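# Swap red notepad out of folder for yellow one

## Task

Remove the red notepad from the folder and set it down fully away from the folder. Then place the yellow notepad inside the folder, leaving behind the block it currently rests on. Finally let the folder close over the yellow notepad so that no part of it pokes out.

## Robot and tools

Robot: two arms, left_arm and right_arm, each ending in a five-finger hand (right_arm a right hand, left_arm its mirror image). Each arm is steered through its hand point, a spot fixed to the palm 0.15 m out from the wrist flange and 0.05 m in front of the palm. In hand-point axes, +z runs along the straight fingers, +y points out of the palm, and +x runs across the palm away from the thumb on the right hand but toward the thumb on the left hand. Straight fingers extend about 0.06-0.07 m past the point. A bracket on the little-finger side of the wrist can strike things, and with fingers held level the wrist may sit lower than the hand point and reach the table first.

Frames: the scene frame has its origin at table height midway between the nominal bases, +z up, +x out over the table, left_arm on the +y side. Actual bases: left_arm at (+0.034, +0.522, 0), right_arm at (+0.070, -0.333, 0), both nearly unrotated. Hand poses, velocities and offsets are expressed in each arm's own base frame; fixed cameras and the table use the scene frame. Printed positions can be a few cm off.

Row layout (shared by execute_actions and move): one flat list of 28 numbers covering both arms, even if one arm stays idle. Order: left dx, dy, dz, rx, ry, rz; left little, ring, middle, index, thumb_bend, thumb_turn; left force_limit, speed; then the same 14 for the right arm. All values lie in [-1, 1]. The six pose numbers are offsets, not poses: they are measured from that arm's Hand target as it stood when the action or move began, along that arm's base axes, with 1.0 = 0.6 m or 180 degrees; rx, ry, rz form a single rotation vector turning about the Hand target position. Sending the same offset twice moves the arm twice. All six zero re-requests the current Hand target. Finger numbers are absolute targets: +1 open/straight, -1 curled; thumb_turn -1 puts the thumb opposite the fingers, +1 beside the palm. force_limit maps -1..+1 to roughly 0..10 N at the fingertip (0..15 N for the two thumb motors); speed rises from near zero at -1 to full at +0.48 and stays full above. No value means 'unchanged': to keep a hand as it is, resend the eight numbers last executed for it (or, before any, its hand_measured plus hand_force_limit and hand_speed). A thumb turned in front grips objects about 0.035-0.065 m thick, or a handle down to 0.025 m. For a soft grip close at speed -0.94 or below.

execute_actions: actions is a list of actions; each action is up to 15 rows, one per 1/30 s step, and a short table repeats its last row to fill 15. Every row counts from the start-of-action Hand target. cameras lists names to return (['all'], [] or null). An empty actions list returns a status with all cameras.

move: target is one 28-number row or a list of up to 15 rows, all offsets from the same starting Hand targets. The hand travels a straight path there. speed: m/s, 0.002 to 3.6, default 0.25 (turning capped at twice that in rad/s), one value or one per target. blend: corner rounding in metres for lists; 0 stops at each target. stop_force: 3 to 120 N, one value for both arms, ends an arm's path when its wrist sensor feels that much resistance; not reliable for turning hands or light loose objects, and leave it out when backing off something being pressed. zero (only with stop_force): true re-zeroes before the move. blocking=false returns after about 0.5 s while the move continues (not with stop_force). Paths do not avoid obstacles or the other arm; avoid routing near an arm's own base.

wait: seconds 0 to 10, arms hold. stop: brakes a running move. zoom_image: camera (cam_head_left, cam_head_right, cam_high, cam_left_wrist, cam_right_wrist) and region [x0, y0, x1, y1] pixels, at most 504 by 504, from that camera's latest image. show_instructions: shows the reference images. zero_wrist_force: arm = left_arm or right_arm, tares its wrist sensor. finished_scene: ends the scene, optional scene = 1.

Results: per arm Hand target (last commanded pose after clipping; next offsets start here), end_effector_position in metres and quat_wxyz, velocities (omitted when Joint velocities read within noise), joint positions and torques, Wrist force and Wrist torque along the end-effector axes plus a peak-force line, and hand_measured, hand_stopped_by (moving, target, force, stalled, fault), hand_load_n (positive = finger pushed open; a lost grip shows as load near 0), hand_force_limit, hand_speed. move adds a 'move:' line: done (within 3 mm and 2 degrees), off_target, moving, held or fault, plus limits such as paced (pose clipped) or held (steps withheld). A hand resting short of its Hand target stays short until you send the missing distance. Orientation commands are clipped to within 32 degrees of the measured one per step.

Avoid: dropping things, releasing moving objects, anything leaving the table, hitting fixed or heavy items hard, hard presses (arms are stiff; a target slightly past firm contact can fault), and any contact between the two arms or one hand gripping the other's fingers. Torque or about 150 N net force stops an arm for 10 s; overheated motors (MOTOR HOT line, 85 °C) brake the arm 30-60 s. Loose objects may be nudged occasionally. The task must still hold after the robot lets go.

Each tool is called after "Emit:" as a command line: name --argument value for each argument, lists and objects as JSON in quotes; but a table of rows of numbers goes row by row, as --pt "numbers of a row", without its own name.

Reference images:

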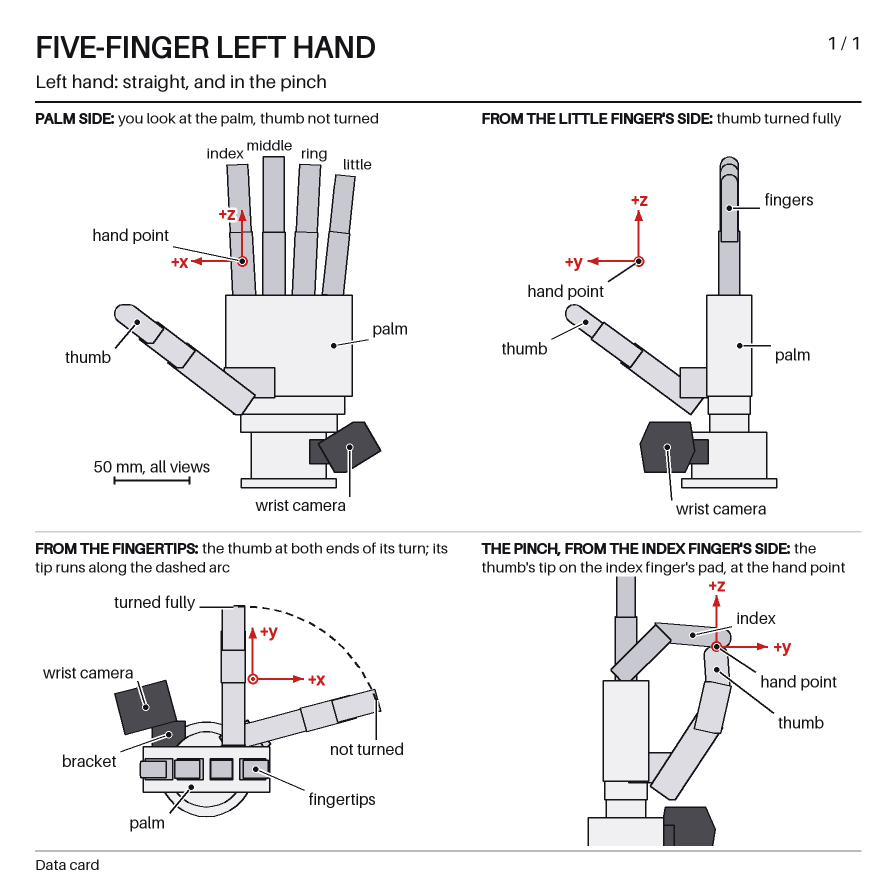

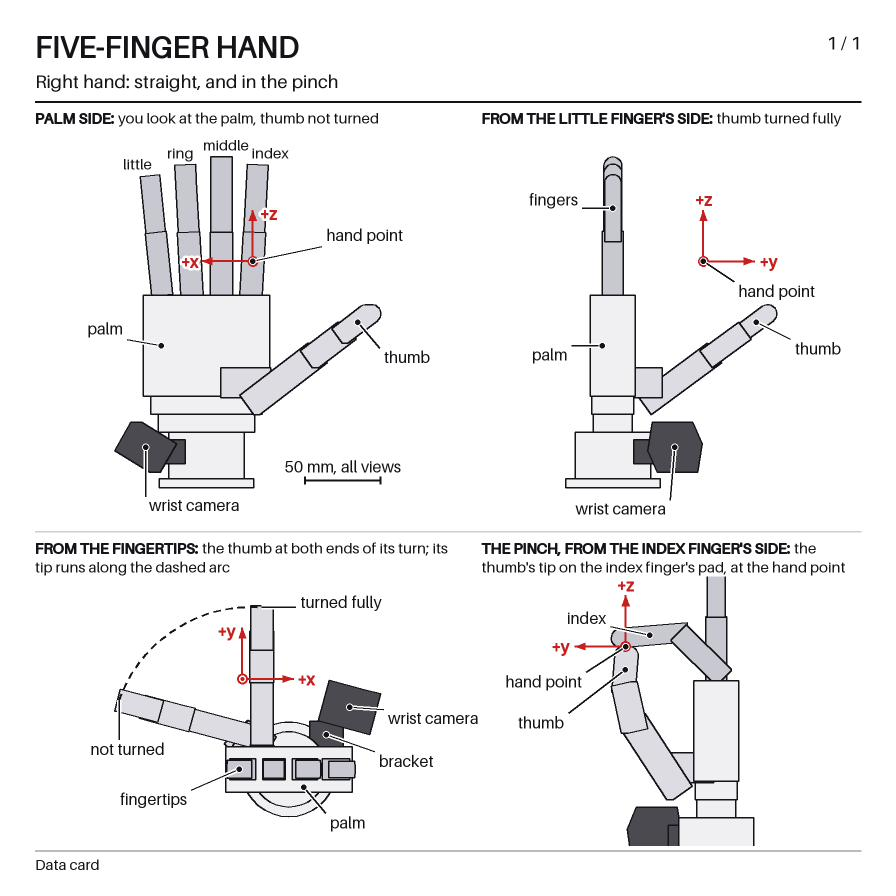

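## Session

Emit:
execute_actions --actions '[]' --cameras '["all"]'

Scene clock: 0.00 s.
left_arm: end_effector_position=(+0.1502, -0.6389, +0.1230) hand_measured=(+1.000, +1.000, +1.000, +1.000, +1.000, +1.000) hand_load_n=(+0.0, +0.0, +0.0, +0.0, +0.0, +0.0) hand_stopped_by=(target, target, target, target, target, target) hand_force_limit=0.00 hand_speed=-0.80 end_effector_quat_wxyz=(-0.056, +0.859, -0.160, +0.482) | right_arm: end_effector_position=(+0.1550, -0.0462, +0.2675) hand_measured=(+1.000, +1.000, +1.000, +1.000, +1.000, +1.000) hand_load_n=(+0.0, +0.0, +0.0, +0.0, +0.0, +0.0) hand_stopped_by=(target, target, target, target, target, target) hand_force_limit=0.00 hand_speed=-0.80 end_effector_quat_wxyz=(-0.124, -0.361, +0.829, +0.408)
Joint positions: left_arm=[1.698 -2.346 -1.304 2.382 -2.555 0.657] | right_arm=[-1.057 -1.268 2.016 1.695 1.718 -3.38]
Joint velocities: within noise
Joint torques (N m): no reading
Wrist force (N): no reading
Wrist torque (N m): no reading
Wrist force, peak (N): no reading
Hand target: left_arm +0.1502, -0.6389, +0.1230; -0.056, +0.859, -0.160, +0.482 | right_arm +0.1550, -0.0462, +0.2675; -0.124, -0.361, +0.829, +0.408

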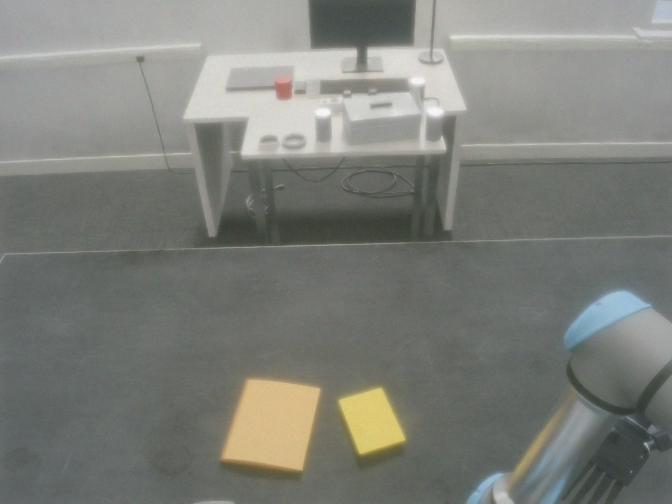

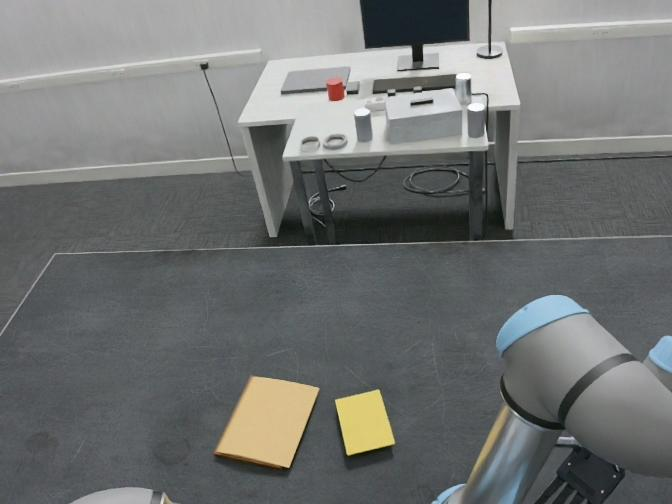

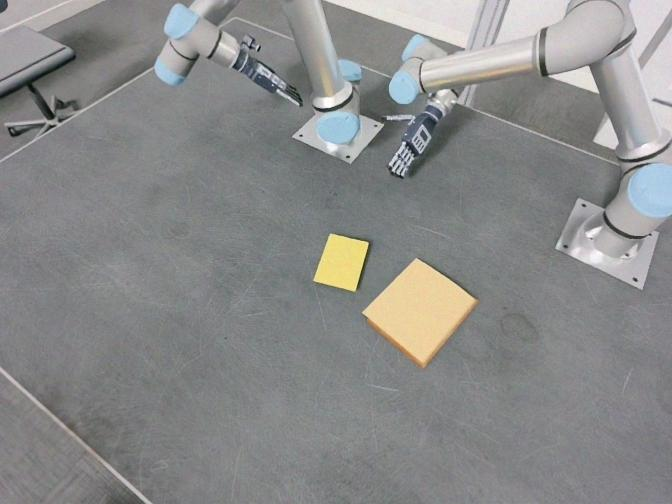

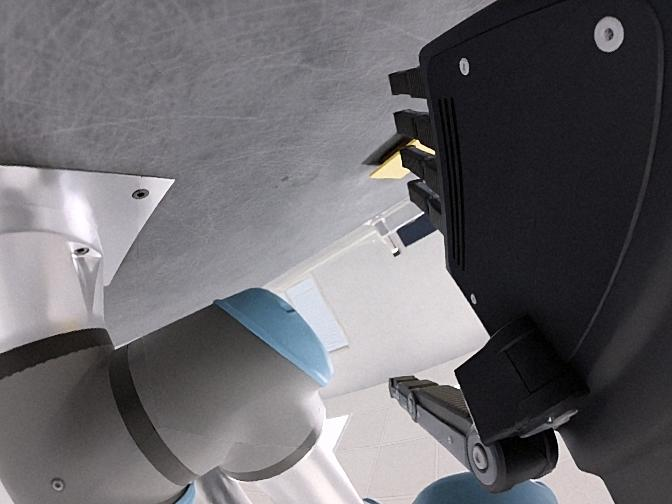

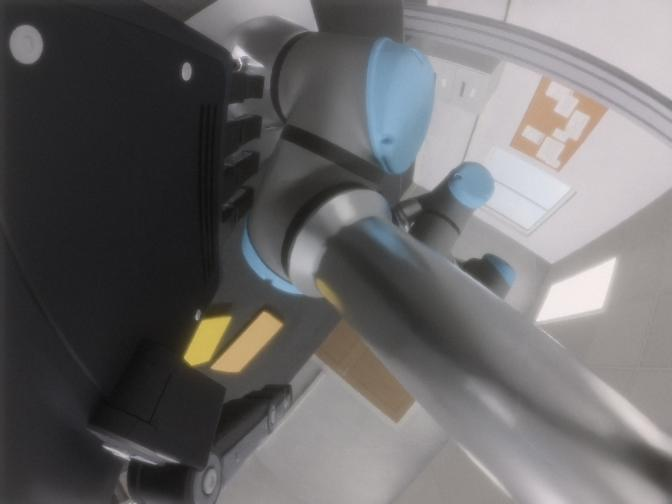

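Emit:
zoom_image --camera "cam_head_right" --region '[200, 360, 410, 490]'

Emit:
zoom_image --camera "cam_high" --region '[290, 210, 500, 380]'

Emit:
zoom_image --camera "cam_head_left" --region '[200, 360, 420, 490]'

Scaled by 2.400 from the camera's 672x504 image, which has a finer 960x720 frame.

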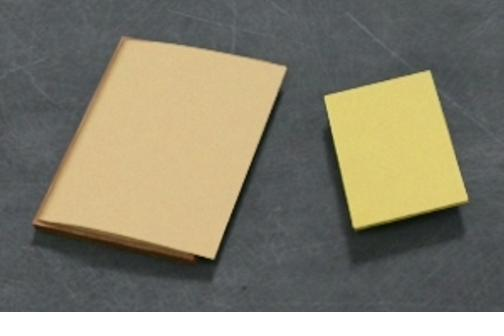

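Scaled by 2.400 from the camera's 672x504 image, which has a finer 960x720 frame.

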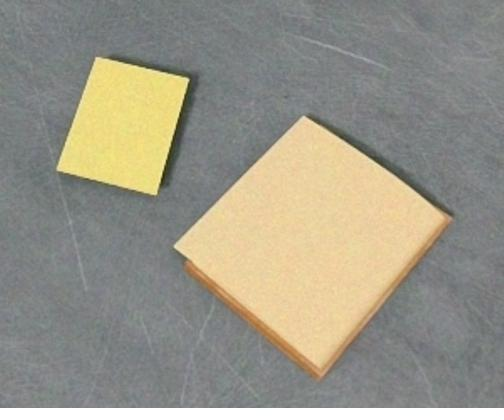

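Scaled by 2.291 from the camera's 672x504 image, which has a finer 960x720 frame.

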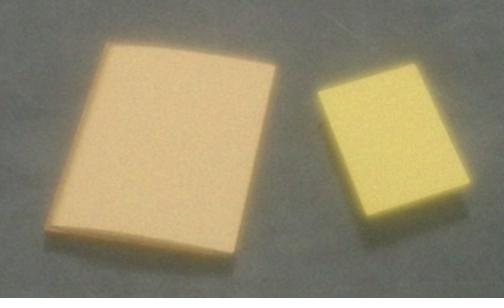

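Emit:
move --target '[0.4167, 0.6483, 0.3783, -0.0373, 0.322, 0.107, 1, 1, 1, 1, 1, 1, 0, -0.8, 0.325, -0.0897, 0.1375, -0.276, -0.084, -0.244, 1, 1, 1, 1, 1, 1, 0, -0.8]' --cameras '["all"]'

Scene clock: 5.40 s.
left_arm: end_effector_position=(+0.4002, -0.2499, +0.3499) hand_measured=(+1.000, +1.000, +1.000, +1.000, +1.000, +1.000) hand_load_n=(+0.0, +0.0, +0.0, +0.0, +0.0, +0.0) hand_stopped_by=(target, target, target, target, target, target) hand_force_limit=0.00 hand_speed=-0.80 end_effector_quat_wxyz=(+0.000, +1.000, +0.000, +0.001) | right_arm: end_effector_position=(+0.3500, -0.1000, +0.3500) hand_measured=(+1.000, +1.000, +1.000, +1.000, +1.000, +1.000) hand_load_n=(+0.0, +0.0, +0.0, +0.0, +0.0, +0.0) hand_stopped_by=(target, target, target, target, target, target) hand_force_limit=0.00 hand_speed=-0.80 end_effector_quat_wxyz=(+0.001, +0.000, +1.000, +0.000)
Joint positions: left_arm=[2.993 -1.812 -1.266 1.508 -1.571 1.422] | right_arm=[-0.848 -1.48 1.443 1.607 1.57 -2.418]
Joint torques (N m): left_arm=[10.06 17.83 27.6 -3.76 2.26 1.94] | right_arm=[10.66 -13.03 -31.52 1.06 1.72 1.46]
Wrist force (N): left_arm=[1.4 -0.7 1.5] | right_arm=[0.0 -0.4 -0.1]
Wrist torque (N m): left_arm=[-0.12 -0.01 -0.02] | right_arm=[-0.09 -0.06 -0.04]
Wrist force, peak (N): left_arm=[1.9 -1.9 1.1] | right_arm=[-0.1 -0.9 0.0]
Hand target: left_arm +0.4003, -0.2499, +0.3500; +0.000, +1.000, +0.000, +0.001 | right_arm +0.3500, -0.1000, +0.3500; +0.001, +0.000, +1.000, +0.000
Off the commanded pose: left_arm 0.000 m, 0 deg | right_arm 0.000 m, 0 deg.
move: done

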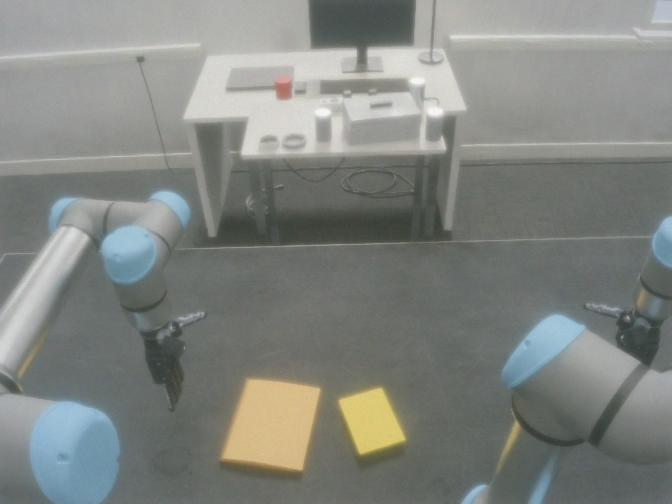

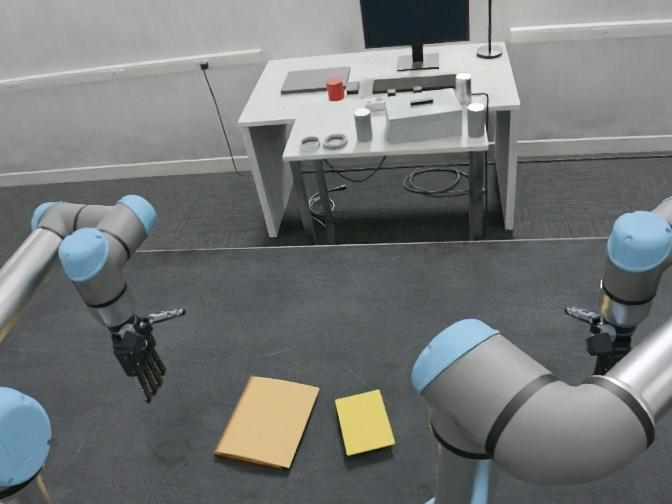

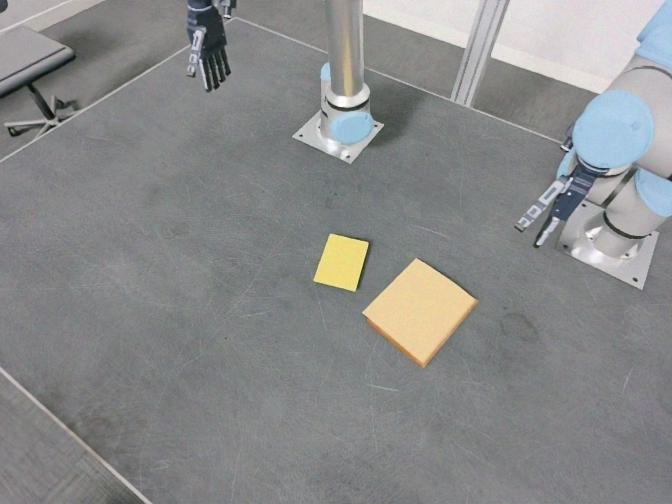

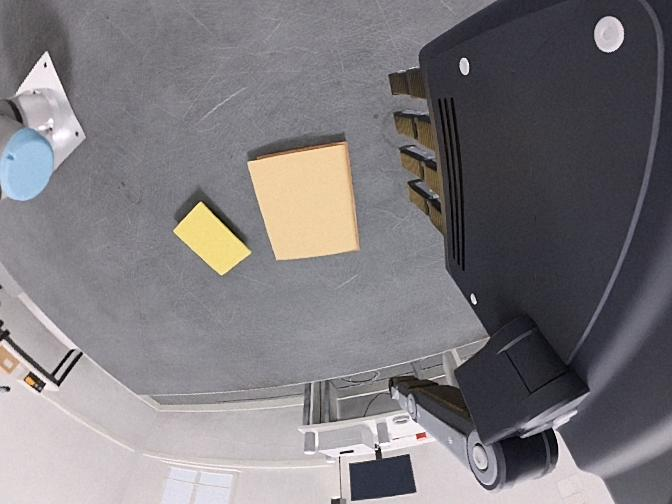

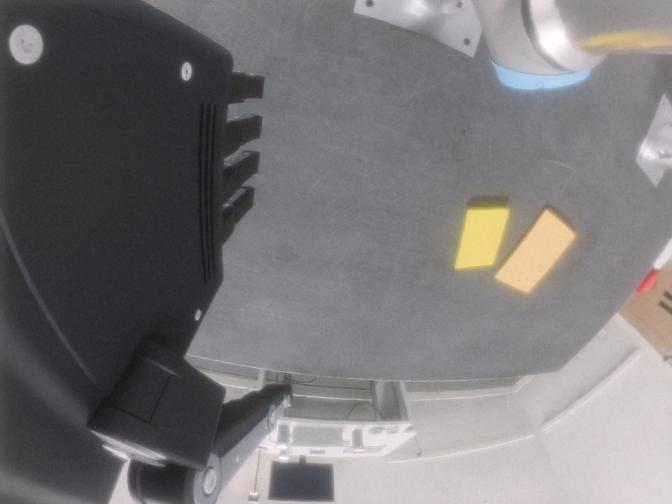

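Emit:
zoom_image --camera "cam_high" --region '[500, 130, 672, 300]'

Emit:
zoom_image --camera "cam_high" --region '[170, 0, 400, 170]'

Emit:
zoom_image --camera "cam_left_wrist" --region '[150, 110, 400, 300]'

Emit:
zoom_image --camera "cam_right_wrist" --region '[430, 170, 600, 310]'

Scaled by 2.930 from the camera's 672x504 image, which has a finer 960x720 frame.

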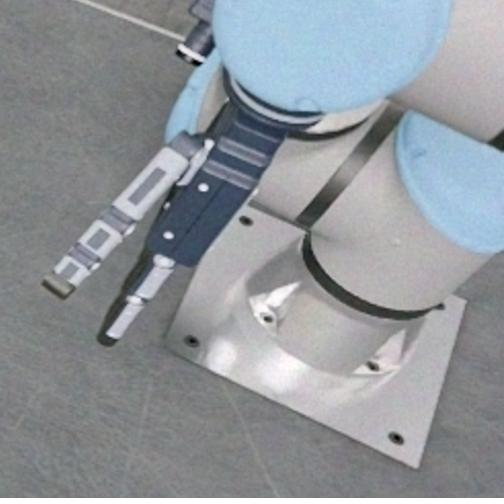

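Scaled by 2.191 from the camera's 672x504 image, which has a finer 960x720 frame.

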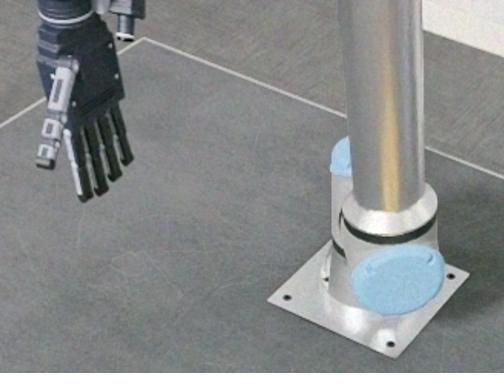

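Scaled by 2.016 from the camera's 672x504 image, which has a finer 960x720 frame.

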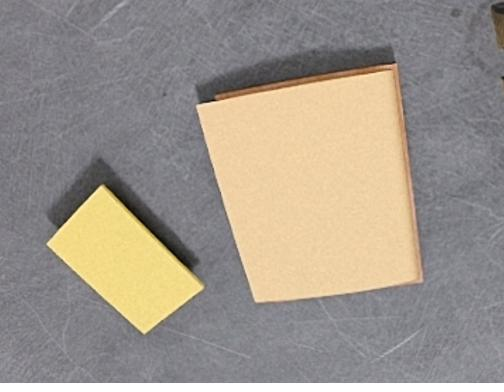

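Scaled by 2.965 from the camera's 672x504 image, which has a finer 960x720 frame.

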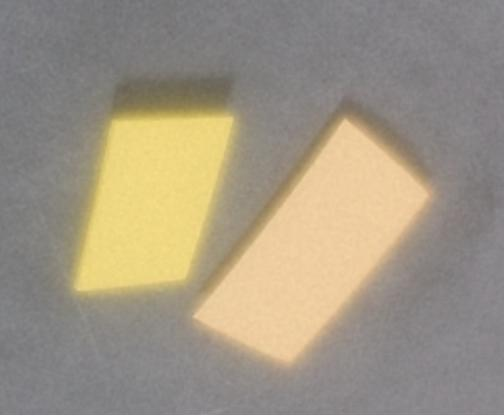

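Emit:
move --target '[0, 0, 0, 0, 0, 0, 1, 1, 1, 1, 1, 1, 0, -0.8, 0.168, 0.243, -0.2167, 0.2944, 0, 0, 1, 1, 1, 1, 1, 1, 0, -0.8]' --cameras '["cam_right_wrist", "cam_high", "cam_head_right"]'

Scene clock: 12.80 s.
left_arm: end_effector_position=(+0.4003, -0.2499, +0.3500) hand_measured=(+1.000, +1.000, +1.000, +1.000, +1.000, +1.000) hand_load_n=(+0.0, +0.0, +0.0, +0.0, +0.0, +0.0) hand_stopped_by=(target, target, target, target, target, target) hand_force_limit=0.00 hand_speed=-0.80 end_effector_quat_wxyz=(+0.000, +1.000, +0.000, +0.001) | right_arm: end_effector_position=(+0.4507, +0.0457, +0.2200) hand_measured=(+1.000, +1.000, +1.000, +1.000, +1.000, +1.000) hand_load_n=(+0.0, +0.0, +0.0, +0.0, +0.0, +0.0) hand_stopped_by=(target, target, target, target, target, target) hand_force_limit=0.00 hand_speed=-0.80 end_effector_quat_wxyz=(+0.000, +0.001, +0.895, +0.446)
Joint positions: left_arm=[2.994 -1.812 -1.266 1.508 -1.571 1.422] | right_arm=[-0.719 -1.008 1.749 1.546 0.926 -2.537]
Joint torques (N m): left_arm=[10.04 18.28 26.42 -3.71 2.17 2] | right_arm=[10.71 -28.03 -1.27 1.22 -1.89 -2.21]
Wrist force (N): left_arm=[1.3 -0.7 1.6] | right_arm=[-0.4 0.3 0.1]
Wrist torque (N m): left_arm=[-0.13 0.00 -0.02] | right_arm=[0.03 0.10 0.05]
Wrist force, peak (N): left_arm=[1.6 -0.8 1.7] | right_arm=[-0.7 -0.5 0.8]
Hand target: left_arm +0.4003, -0.2499, +0.3500; +0.000, +1.000, +0.000, +0.001 | right_arm +0.4508, +0.0458, +0.2200; +0.000, +0.001, +0.895, +0.446
Off the commanded pose: left_arm 0.000 m, 0 deg | right_arm 0.000 m, 0 deg.
move: done
Images, in order (width x height): cam_head_right 672x504, cam_high 672x504, cam_right_wrist 672x504.

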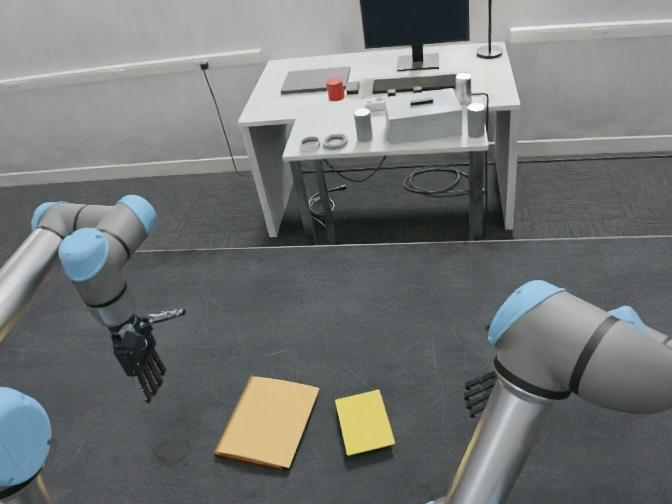

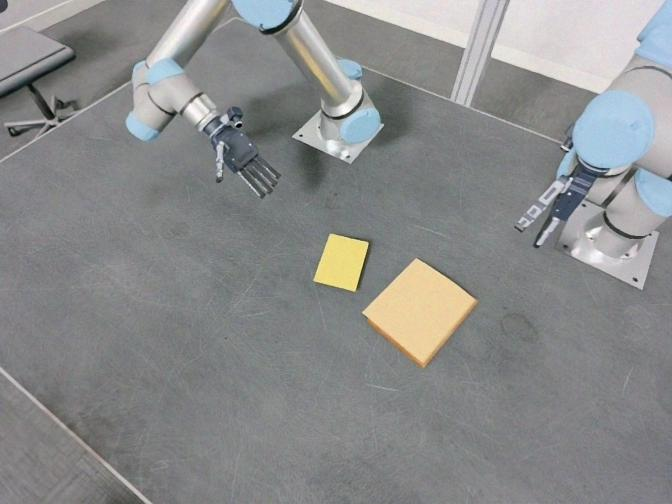

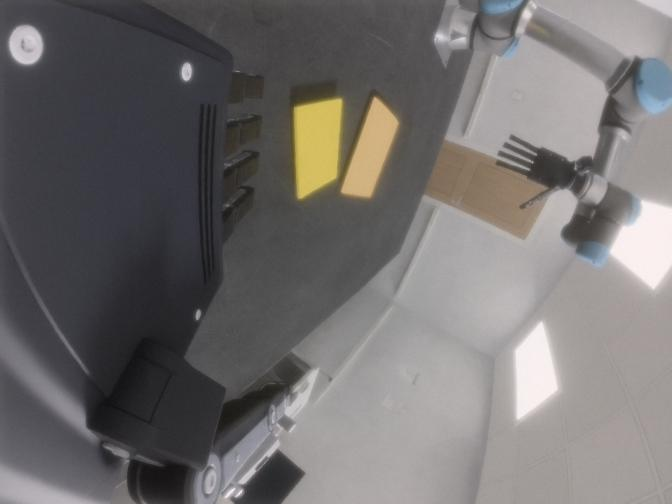

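Emit:
zoom_image --camera "cam_right_wrist" --region '[270, 80, 420, 210]'

Emit:
zoom_image --camera "cam_high" --region '[200, 120, 500, 370]'

Scaled by 3.360 from the camera's 672x504 image, which has a finer 960x720 frame.

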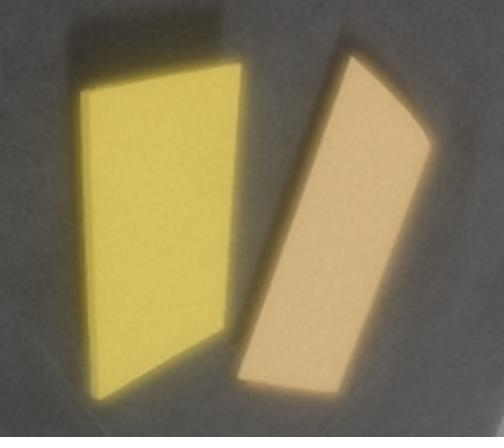

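Scaled by 1.680 from the camera's 672x504 image, which has a finer 960x720 frame.

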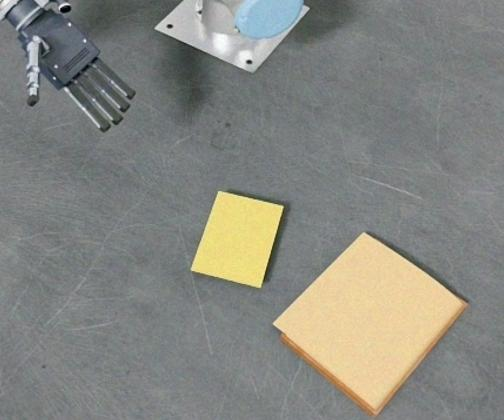

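Emit:
move --target '[0, 0, 0, 0, 0, 0, 1, 1, 1, 1, 1, 1, 0, -0.8, 0, -0.0833, -0.0667, 0.0833, 0, 0, 1, 1, 1, 1, 1, 1, 0, -0.8]' --cameras '["cam_right_wrist", "cam_high", "cam_head_right"]'

Emit:
zoom_image --camera "cam_right_wrist" --region '[220, 60, 460, 240]'

Scene clock: 14.50 s.
left_arm: end_effector_position=(+0.4003, -0.2499, +0.3500) hand_measured=(+1.000, +1.000, +1.000, +1.000, +1.000, +1.000) hand_load_n=(+0.0, +0.0, +0.0, +0.0, +0.0, +0.0) hand_stopped_by=(target, target, target, target, target, target) hand_force_limit=0.00 hand_speed=-0.80 end_effector_quat_wxyz=(+0.000, +1.000, +0.000, +0.001) | right_arm: end_effector_position=(+0.4508, -0.0042, +0.1800) hand_measured=(+1.000, +1.000, +1.000, +1.000, +1.000, +1.000) hand_load_n=(+0.0, +0.0, +0.0, +0.0, +0.0, +0.0) hand_stopped_by=(target, target, target, target, target, target) hand_force_limit=0.00 hand_speed=-0.80 end_effector_quat_wxyz=(+0.000, +0.001, +0.829, +0.559)
Joint positions: left_arm=[2.994 -1.812 -1.266 1.508 -1.571 1.422] | right_arm=[-0.826 -0.768 1.752 1.652 0.891 -2.807]
Joint torques (N m): left_arm=[10.03 18.53 27.21 -3.72 2.21 2.11] | right_arm=[-7.03 -32.82 -23.11 3.33 1.37 -2.09]
Wrist force (N): left_arm=[1.5 -0.8 1.4] | right_arm=[-0.6 0.1 0.5]
Wrist torque (N m): left_arm=[-0.12 -0.02 -0.01] | right_arm=[-0.01 0.13 0.02]
Wrist force, peak (N): left_arm=[1.5 -1.0 1.8] | right_arm=[-0.7 -1.1 0.2]
Hand target: left_arm +0.4003, -0.2499, +0.3500; +0.000, +1.000, +0.000, +0.001 | right_arm +0.4508, -0.0042, +0.1799; +0.000, +0.001, +0.829, +0.559
Off the commanded pose: left_arm 0.000 m, 0 deg | right_arm 0.000 m, 0 deg.
move: done
Images, in order (width x height): cam_head_right 672x504, cam_high 672x504, cam_right_wrist 672x504.

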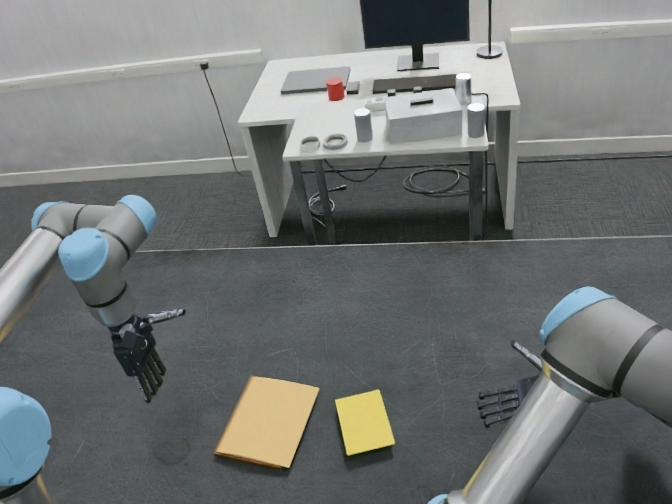

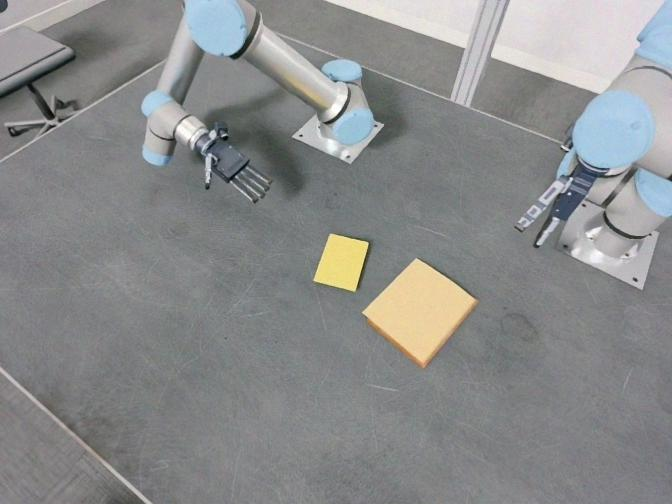

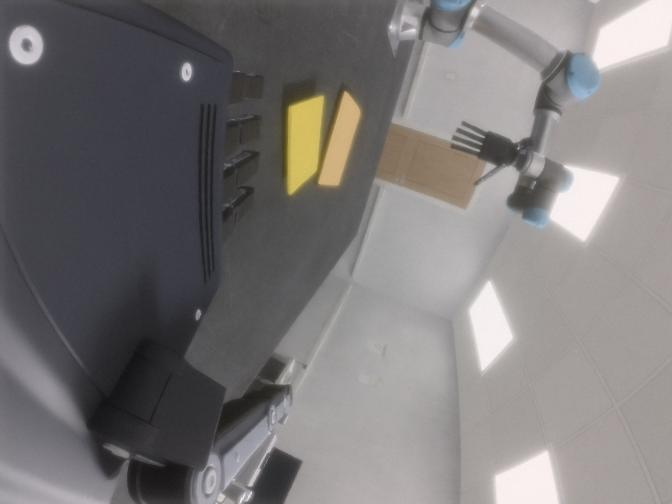

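Scaled by 2.100 from the camera's 672x504 image, which has a finer 960x720 frame.

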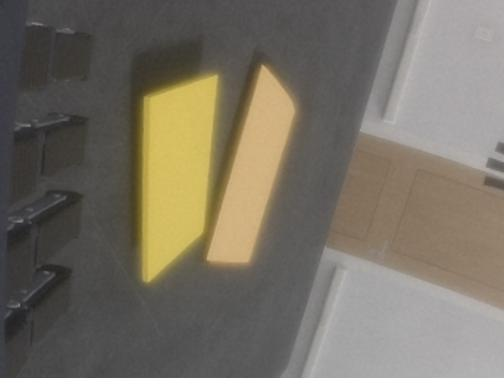

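Emit:
zoom_image --camera "cam_right_wrist" --region '[270, 80, 350, 210]'

Scaled by 3.877 from the camera's 672x504 image, which has a finer 960x720 frame.

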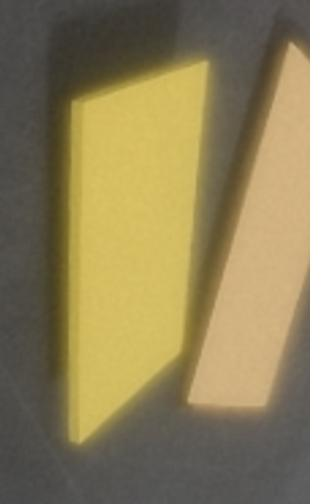

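Emit:
move --target '[-0.352, -0.48, -0.367, 0, -0.417, 0, 1, 1, 1, 1, 1, 1, 0, -0.8, 0, 0, 0, 0, 0, 0, 1, 1, 1, 1, 1, 1, 0, -0.8]' --cameras '["cam_left_wrist", "cam_high"]' --speed 0.35

Scene clock: 18.93 s.
left_arm: end_effector_position=(+0.1972, -0.5179, +0.1437) hand_measured=(+1.000, +1.000, +1.000, +1.000, +1.000, +1.000) hand_load_n=(+0.0, +0.0, +0.0, +0.0, +0.0, +0.0) hand_stopped_by=(target, target, target, target, target, target) hand_force_limit=0.00 hand_speed=-0.80 end_effector_quat_wxyz=(+0.010, +0.821, -0.006, +0.571) | right_arm: end_effector_position=(+0.4508, -0.0042, +0.1799) hand_measured=(+1.000, +1.000, +1.000, +1.000, +1.000, +1.000) hand_load_n=(+0.0, +0.0, +0.5, +0.0, +0.0, +0.0) hand_stopped_by=(target, target, target, target, target, target) hand_force_limit=0.00 hand_speed=-0.80 end_effector_quat_wxyz=(+0.000, +0.001, +0.829, +0.559)
Joint positions: left_arm=[1.766 -2.149 -1.739 2.849 -2.725 0.56] | right_arm=[-0.826 -0.768 1.752 1.653 0.891 -2.807]
Joint torques (N m): left_arm=[8.92 42.83 3.06 -3.05 1.01 2.01] | right_arm=[-5.81 -32.99 -21.72 3.47 1.14 -2.13]
Wrist force (N): left_arm=[-0.5 -1.3 -0.4] | right_arm=[-0.7 -0.2 0.5]
Wrist torque (N m): left_arm=[-0.12 0.03 -0.05] | right_arm=[-0.06 0.13 0.01]
Wrist force, peak (N): left_arm=[-4.7 0.5 0.4] | right_arm=[-0.6 -0.1 0.9]
Hand target: left_arm +0.1973, -0.5179, +0.1437; +0.010, +0.821, -0.006, +0.570 (not the last commanded pose) | right_arm +0.4508, -0.0042, +0.1799; +0.000, +0.001, +0.829, +0.559
Off the commanded pose: left_arm 0.026 m, 6 deg | right_arm 0.000 m, 0 deg.
move: held (left_arm; a check stopped the path); limits=held
pose unreachable (left arm): on one or more control steps of this call, first in action 0 (counted from 0), this arm could not follow its commanded pose, so it was not sent that pose on those steps. It may still have moved: this result reports where it is.
cause: moving toward the commanded pose would bring two parts of the arm too close to each other (joints 4 (wrist 1) to 6 (wrist 3) lie between them).
Images, in order (width x height): cam_high 672x504, cam_left_wrist 672x504.

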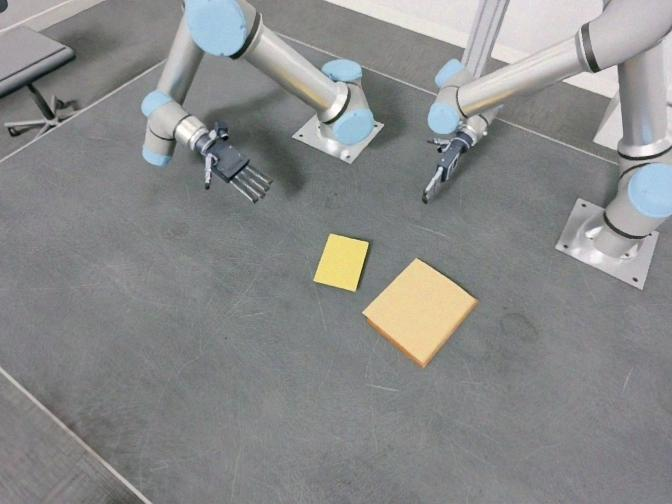

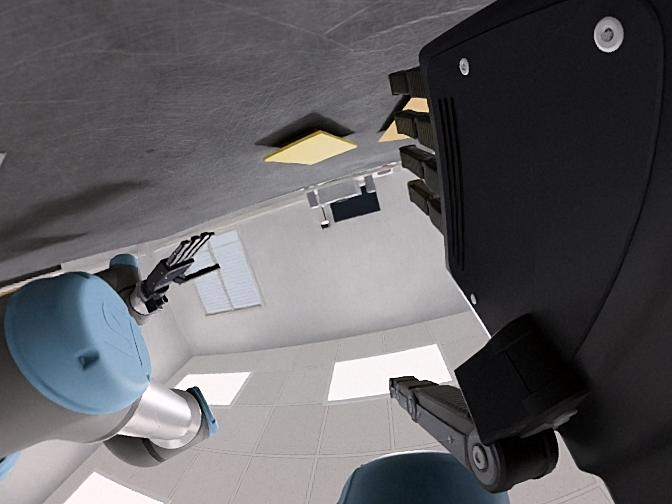

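Emit:
zoom_image --camera "cam_left_wrist" --region '[240, 80, 440, 190]'

Scaled by 2.520 from the camera's 672x504 image, which has a finer 960x720 frame.

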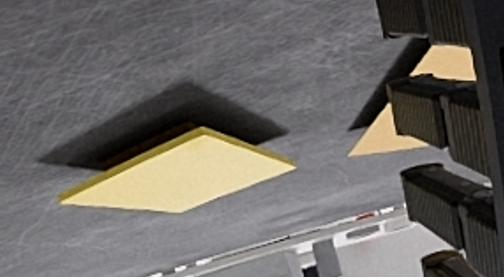

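Emit:
zoom_image --camera "cam_left_wrist" --region '[250, 105, 370, 175]'

Scaled by 4.200 from the camera's 672x504 image, which has a finer 960x720 frame.

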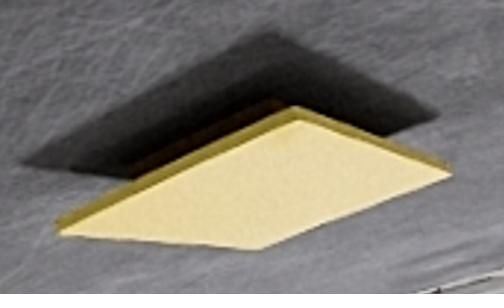

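Emit:
move --target '[0.1, 0.0, -0.05, 0, 0, 0, 1, 1, 1, 1, 1, 1, 0, -0.8, 0, 0, 0, 0, 0, 0, 1, 1, 1, 1, 1, 1, 0, -0.8]' --cameras '["cam_left_wrist", "cam_high"]' --speed 0.15

Emit:
zoom_image --camera "cam_left_wrist" --region '[240, 80, 390, 180]'

Scene clock: 21.53 s.
left_arm: end_effector_position=(+0.2572, -0.5179, +0.1137) hand_measured=(+1.000, +1.000, +1.000, +1.000, +1.000, +1.000) hand_load_n=(+0.0, +0.0, +0.0, +0.0, +0.0, +0.0) hand_stopped_by=(target, target, target, target, target, target) hand_force_limit=0.00 hand_speed=-0.80 end_effector_quat_wxyz=(+0.010, +0.821, -0.006, +0.570) | right_arm: end_effector_position=(+0.4508, -0.0042, +0.1799) hand_measured=(+1.000, +1.000, +1.000, +1.000, +1.000, +1.000) hand_load_n=(+0.0, +0.0, +0.0, +0.0, +0.0, +0.0) hand_stopped_by=(target, target, target, target, target, target) hand_force_limit=0.00 hand_speed=-0.80 end_effector_quat_wxyz=(+0.000, +0.001, +0.829, +0.559)
Joint positions: left_arm=[1.9 -2.144 -1.793 3.116 -2.644 0.803] | right_arm=[-0.826 -0.768 1.752 1.653 0.891 -2.807]
Joint torques (N m): left_arm=[9.93 43.5 3.97 0.13 1.11 2.05] | right_arm=[-5.22 -33.34 -21.7 3.48 1.37 -2.1]
Wrist force (N): left_arm=[-0.6 -1.3 -0.4] | right_arm=[-0.5 -0.1 0.7]
Wrist torque (N m): left_arm=[-0.11 0.06 -0.05] | right_arm=[-0.06 0.10 0.03]
Wrist force, peak (N): left_arm=[-0.6 -1.8 -0.4] | right_arm=[-0.8 -0.1 0.7]
Hand target: left_arm +0.2573, -0.5179, +0.1137; +0.010, +0.821, -0.006, +0.570 | right_arm +0.4508, -0.0042, +0.1799; +0.000, +0.001, +0.829, +0.559
Off the commanded pose: left_arm 0.000 m, 0 deg | right_arm 0.000 m, 0 deg.
move: done
Images, in order (width x height): cam_high 672x504, cam_left_wrist 672x504.

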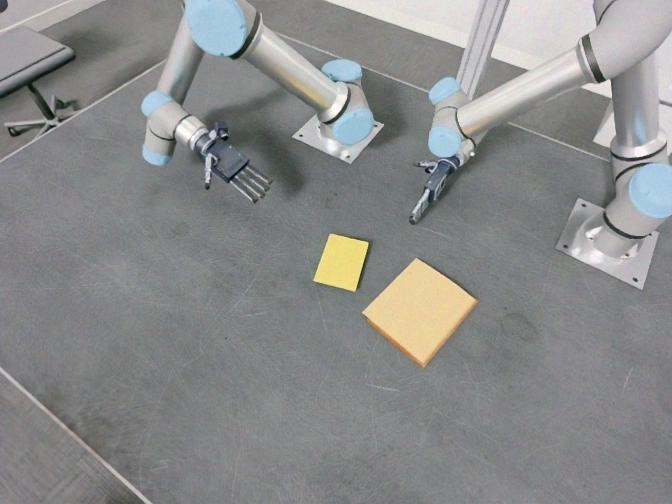

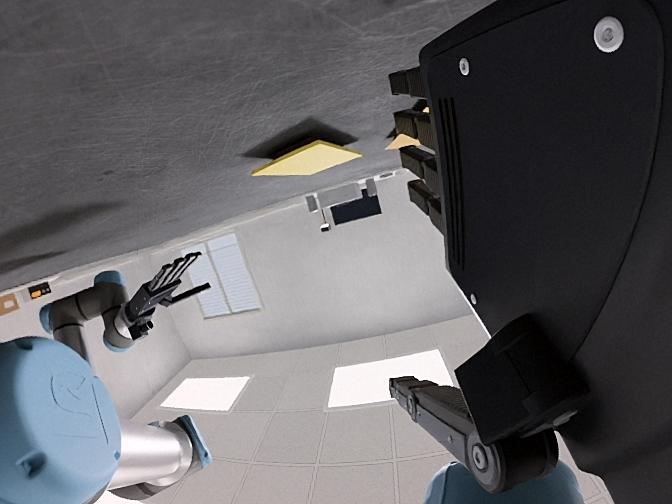

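Scaled by 3.360 from the camera's 672x504 image, which has a finer 960x720 frame.

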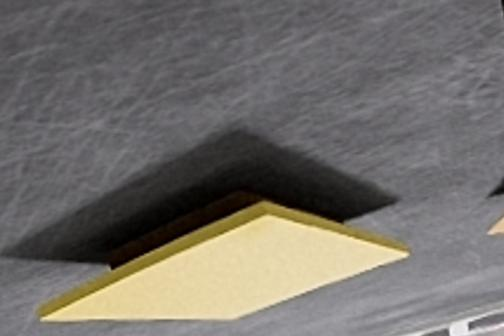

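Emit:
zoom_image --camera "cam_left_wrist" --region '[240, 115, 320, 180]'

Emit:
zoom_image --camera "cam_left_wrist" --region '[300, 110, 380, 175]'

Scaled by 6.300 from the camera's 672x504 image, which has a finer 960x720 frame.

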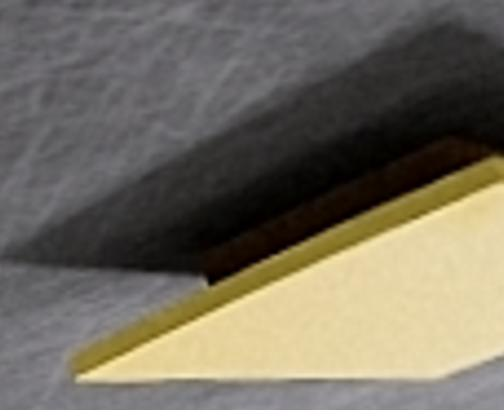

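Scaled by 6.300 from the camera's 672x504 image, which has a finer 960x720 frame.

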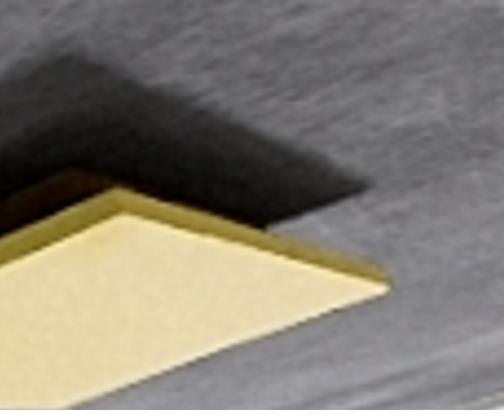

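Emit:
zoom_image --camera "cam_high" --region '[350, 290, 440, 370]'

Emit:
execute_actions --actions '[]' --cameras '["all"]'

Emit:
zoom_image --camera "cam_head_right" --region '[210, 370, 330, 475]'

Scaled by 5.600 from the camera's 672x504 image, which has a finer 960x720 frame.

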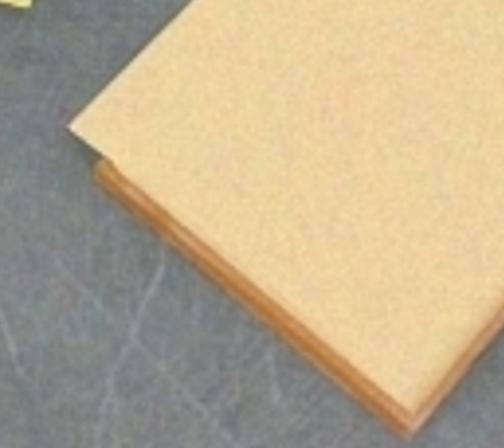

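Scene clock: 23.60 s.
left_arm: end_effector_position=(+0.2573, -0.5179, +0.1137) hand_measured=(+1.000, +1.000, +1.000, +1.000, +1.000, +1.000) hand_load_n=(+0.0, +0.0, +0.0, +0.0, +0.0, +0.0) hand_stopped_by=(target, target, target, target, target, target) hand_force_limit=0.00 hand_speed=-0.80 end_effector_quat_wxyz=(+0.010, +0.821, -0.006, +0.570) | right_arm: end_effector_position=(+0.4508, -0.0042, +0.1799) hand_measured=(+1.000, +1.000, +1.000, +1.000, +1.000, +1.000) hand_load_n=(+0.0, +0.0, +0.0, +0.0, +0.0, +0.0) hand_stopped_by=(target, target, target, target, target, target) hand_force_limit=0.00 hand_speed=-0.80 end_effector_quat_wxyz=(+0.000, +0.001, +0.829, +0.559)
Joint positions: left_arm=[1.9 -2.144 -1.793 3.117 -2.644 0.804] | right_arm=[-0.826 -0.768 1.752 1.653 0.891 -2.807]
Joint velocities: within noise
Joint torques (N m): left_arm=[10.29 43.19 4.2 0.18 1.12 2.04] | right_arm=[-4.95 -32.66 -20.96 3.5 1.21 -2.09]
Wrist force (N): left_arm=[-0.5 -1.4 -0.4] | right_arm=[-0.1 -0.2 0.5]
Wrist torque (N m): left_arm=[-0.13 0.04 -0.03] | right_arm=[-0.05 0.06 0.05]
Wrist force, peak (N): left_arm=[-0.5 -1.6 -0.5] | right_arm=[-0.4 -0.2 1.0]
Hand target: left_arm +0.2573, -0.5179, +0.1137; +0.010, +0.821, -0.006, +0.570 | right_arm +0.4508, -0.0042, +0.1799; +0.000, +0.001, +0.829, +0.559
Off the commanded pose: left_arm 0.000 m, 0 deg | right_arm 0.000 m, 0 deg.

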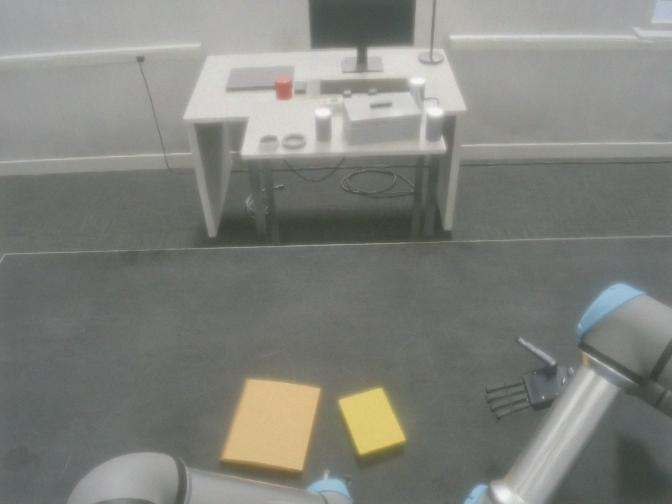

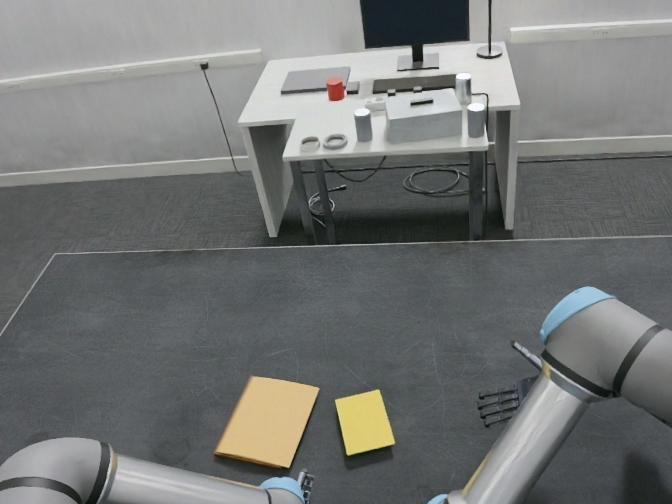

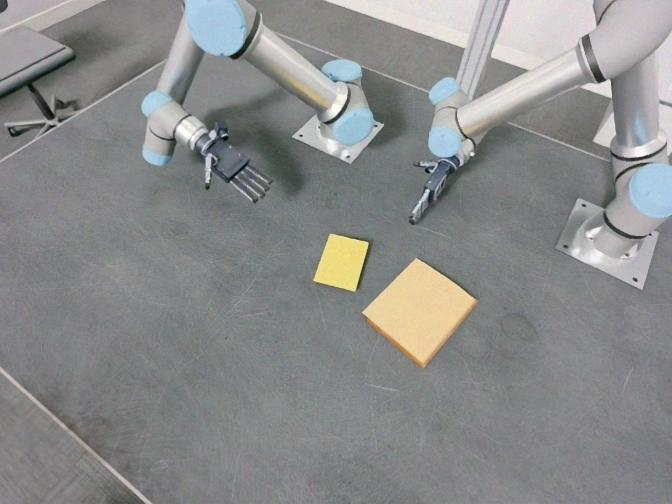

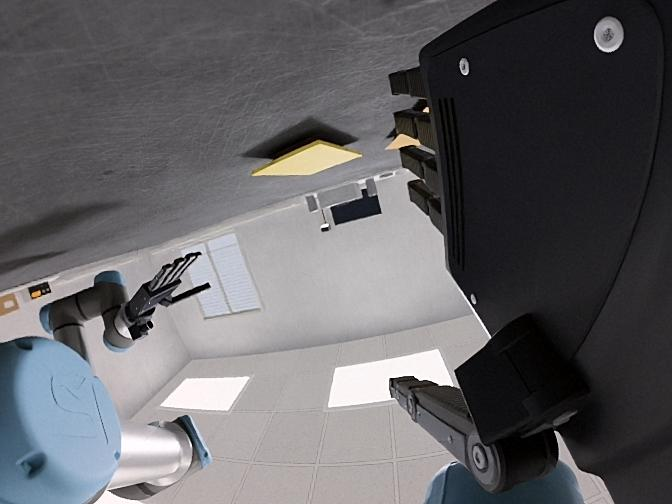

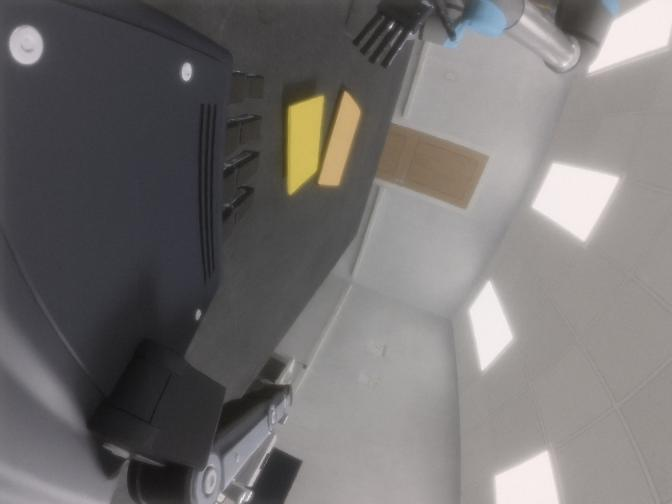

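Scaled by 4.200 from the camera's 672x504 image, which has a finer 960x720 frame.

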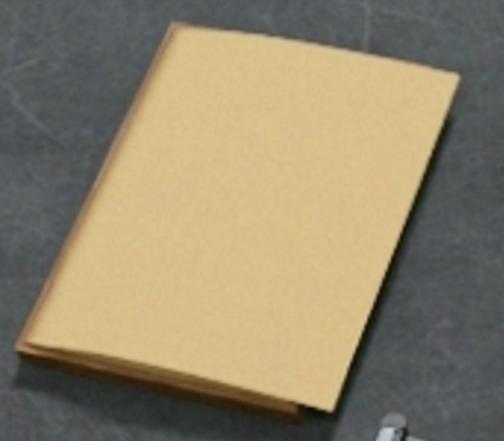

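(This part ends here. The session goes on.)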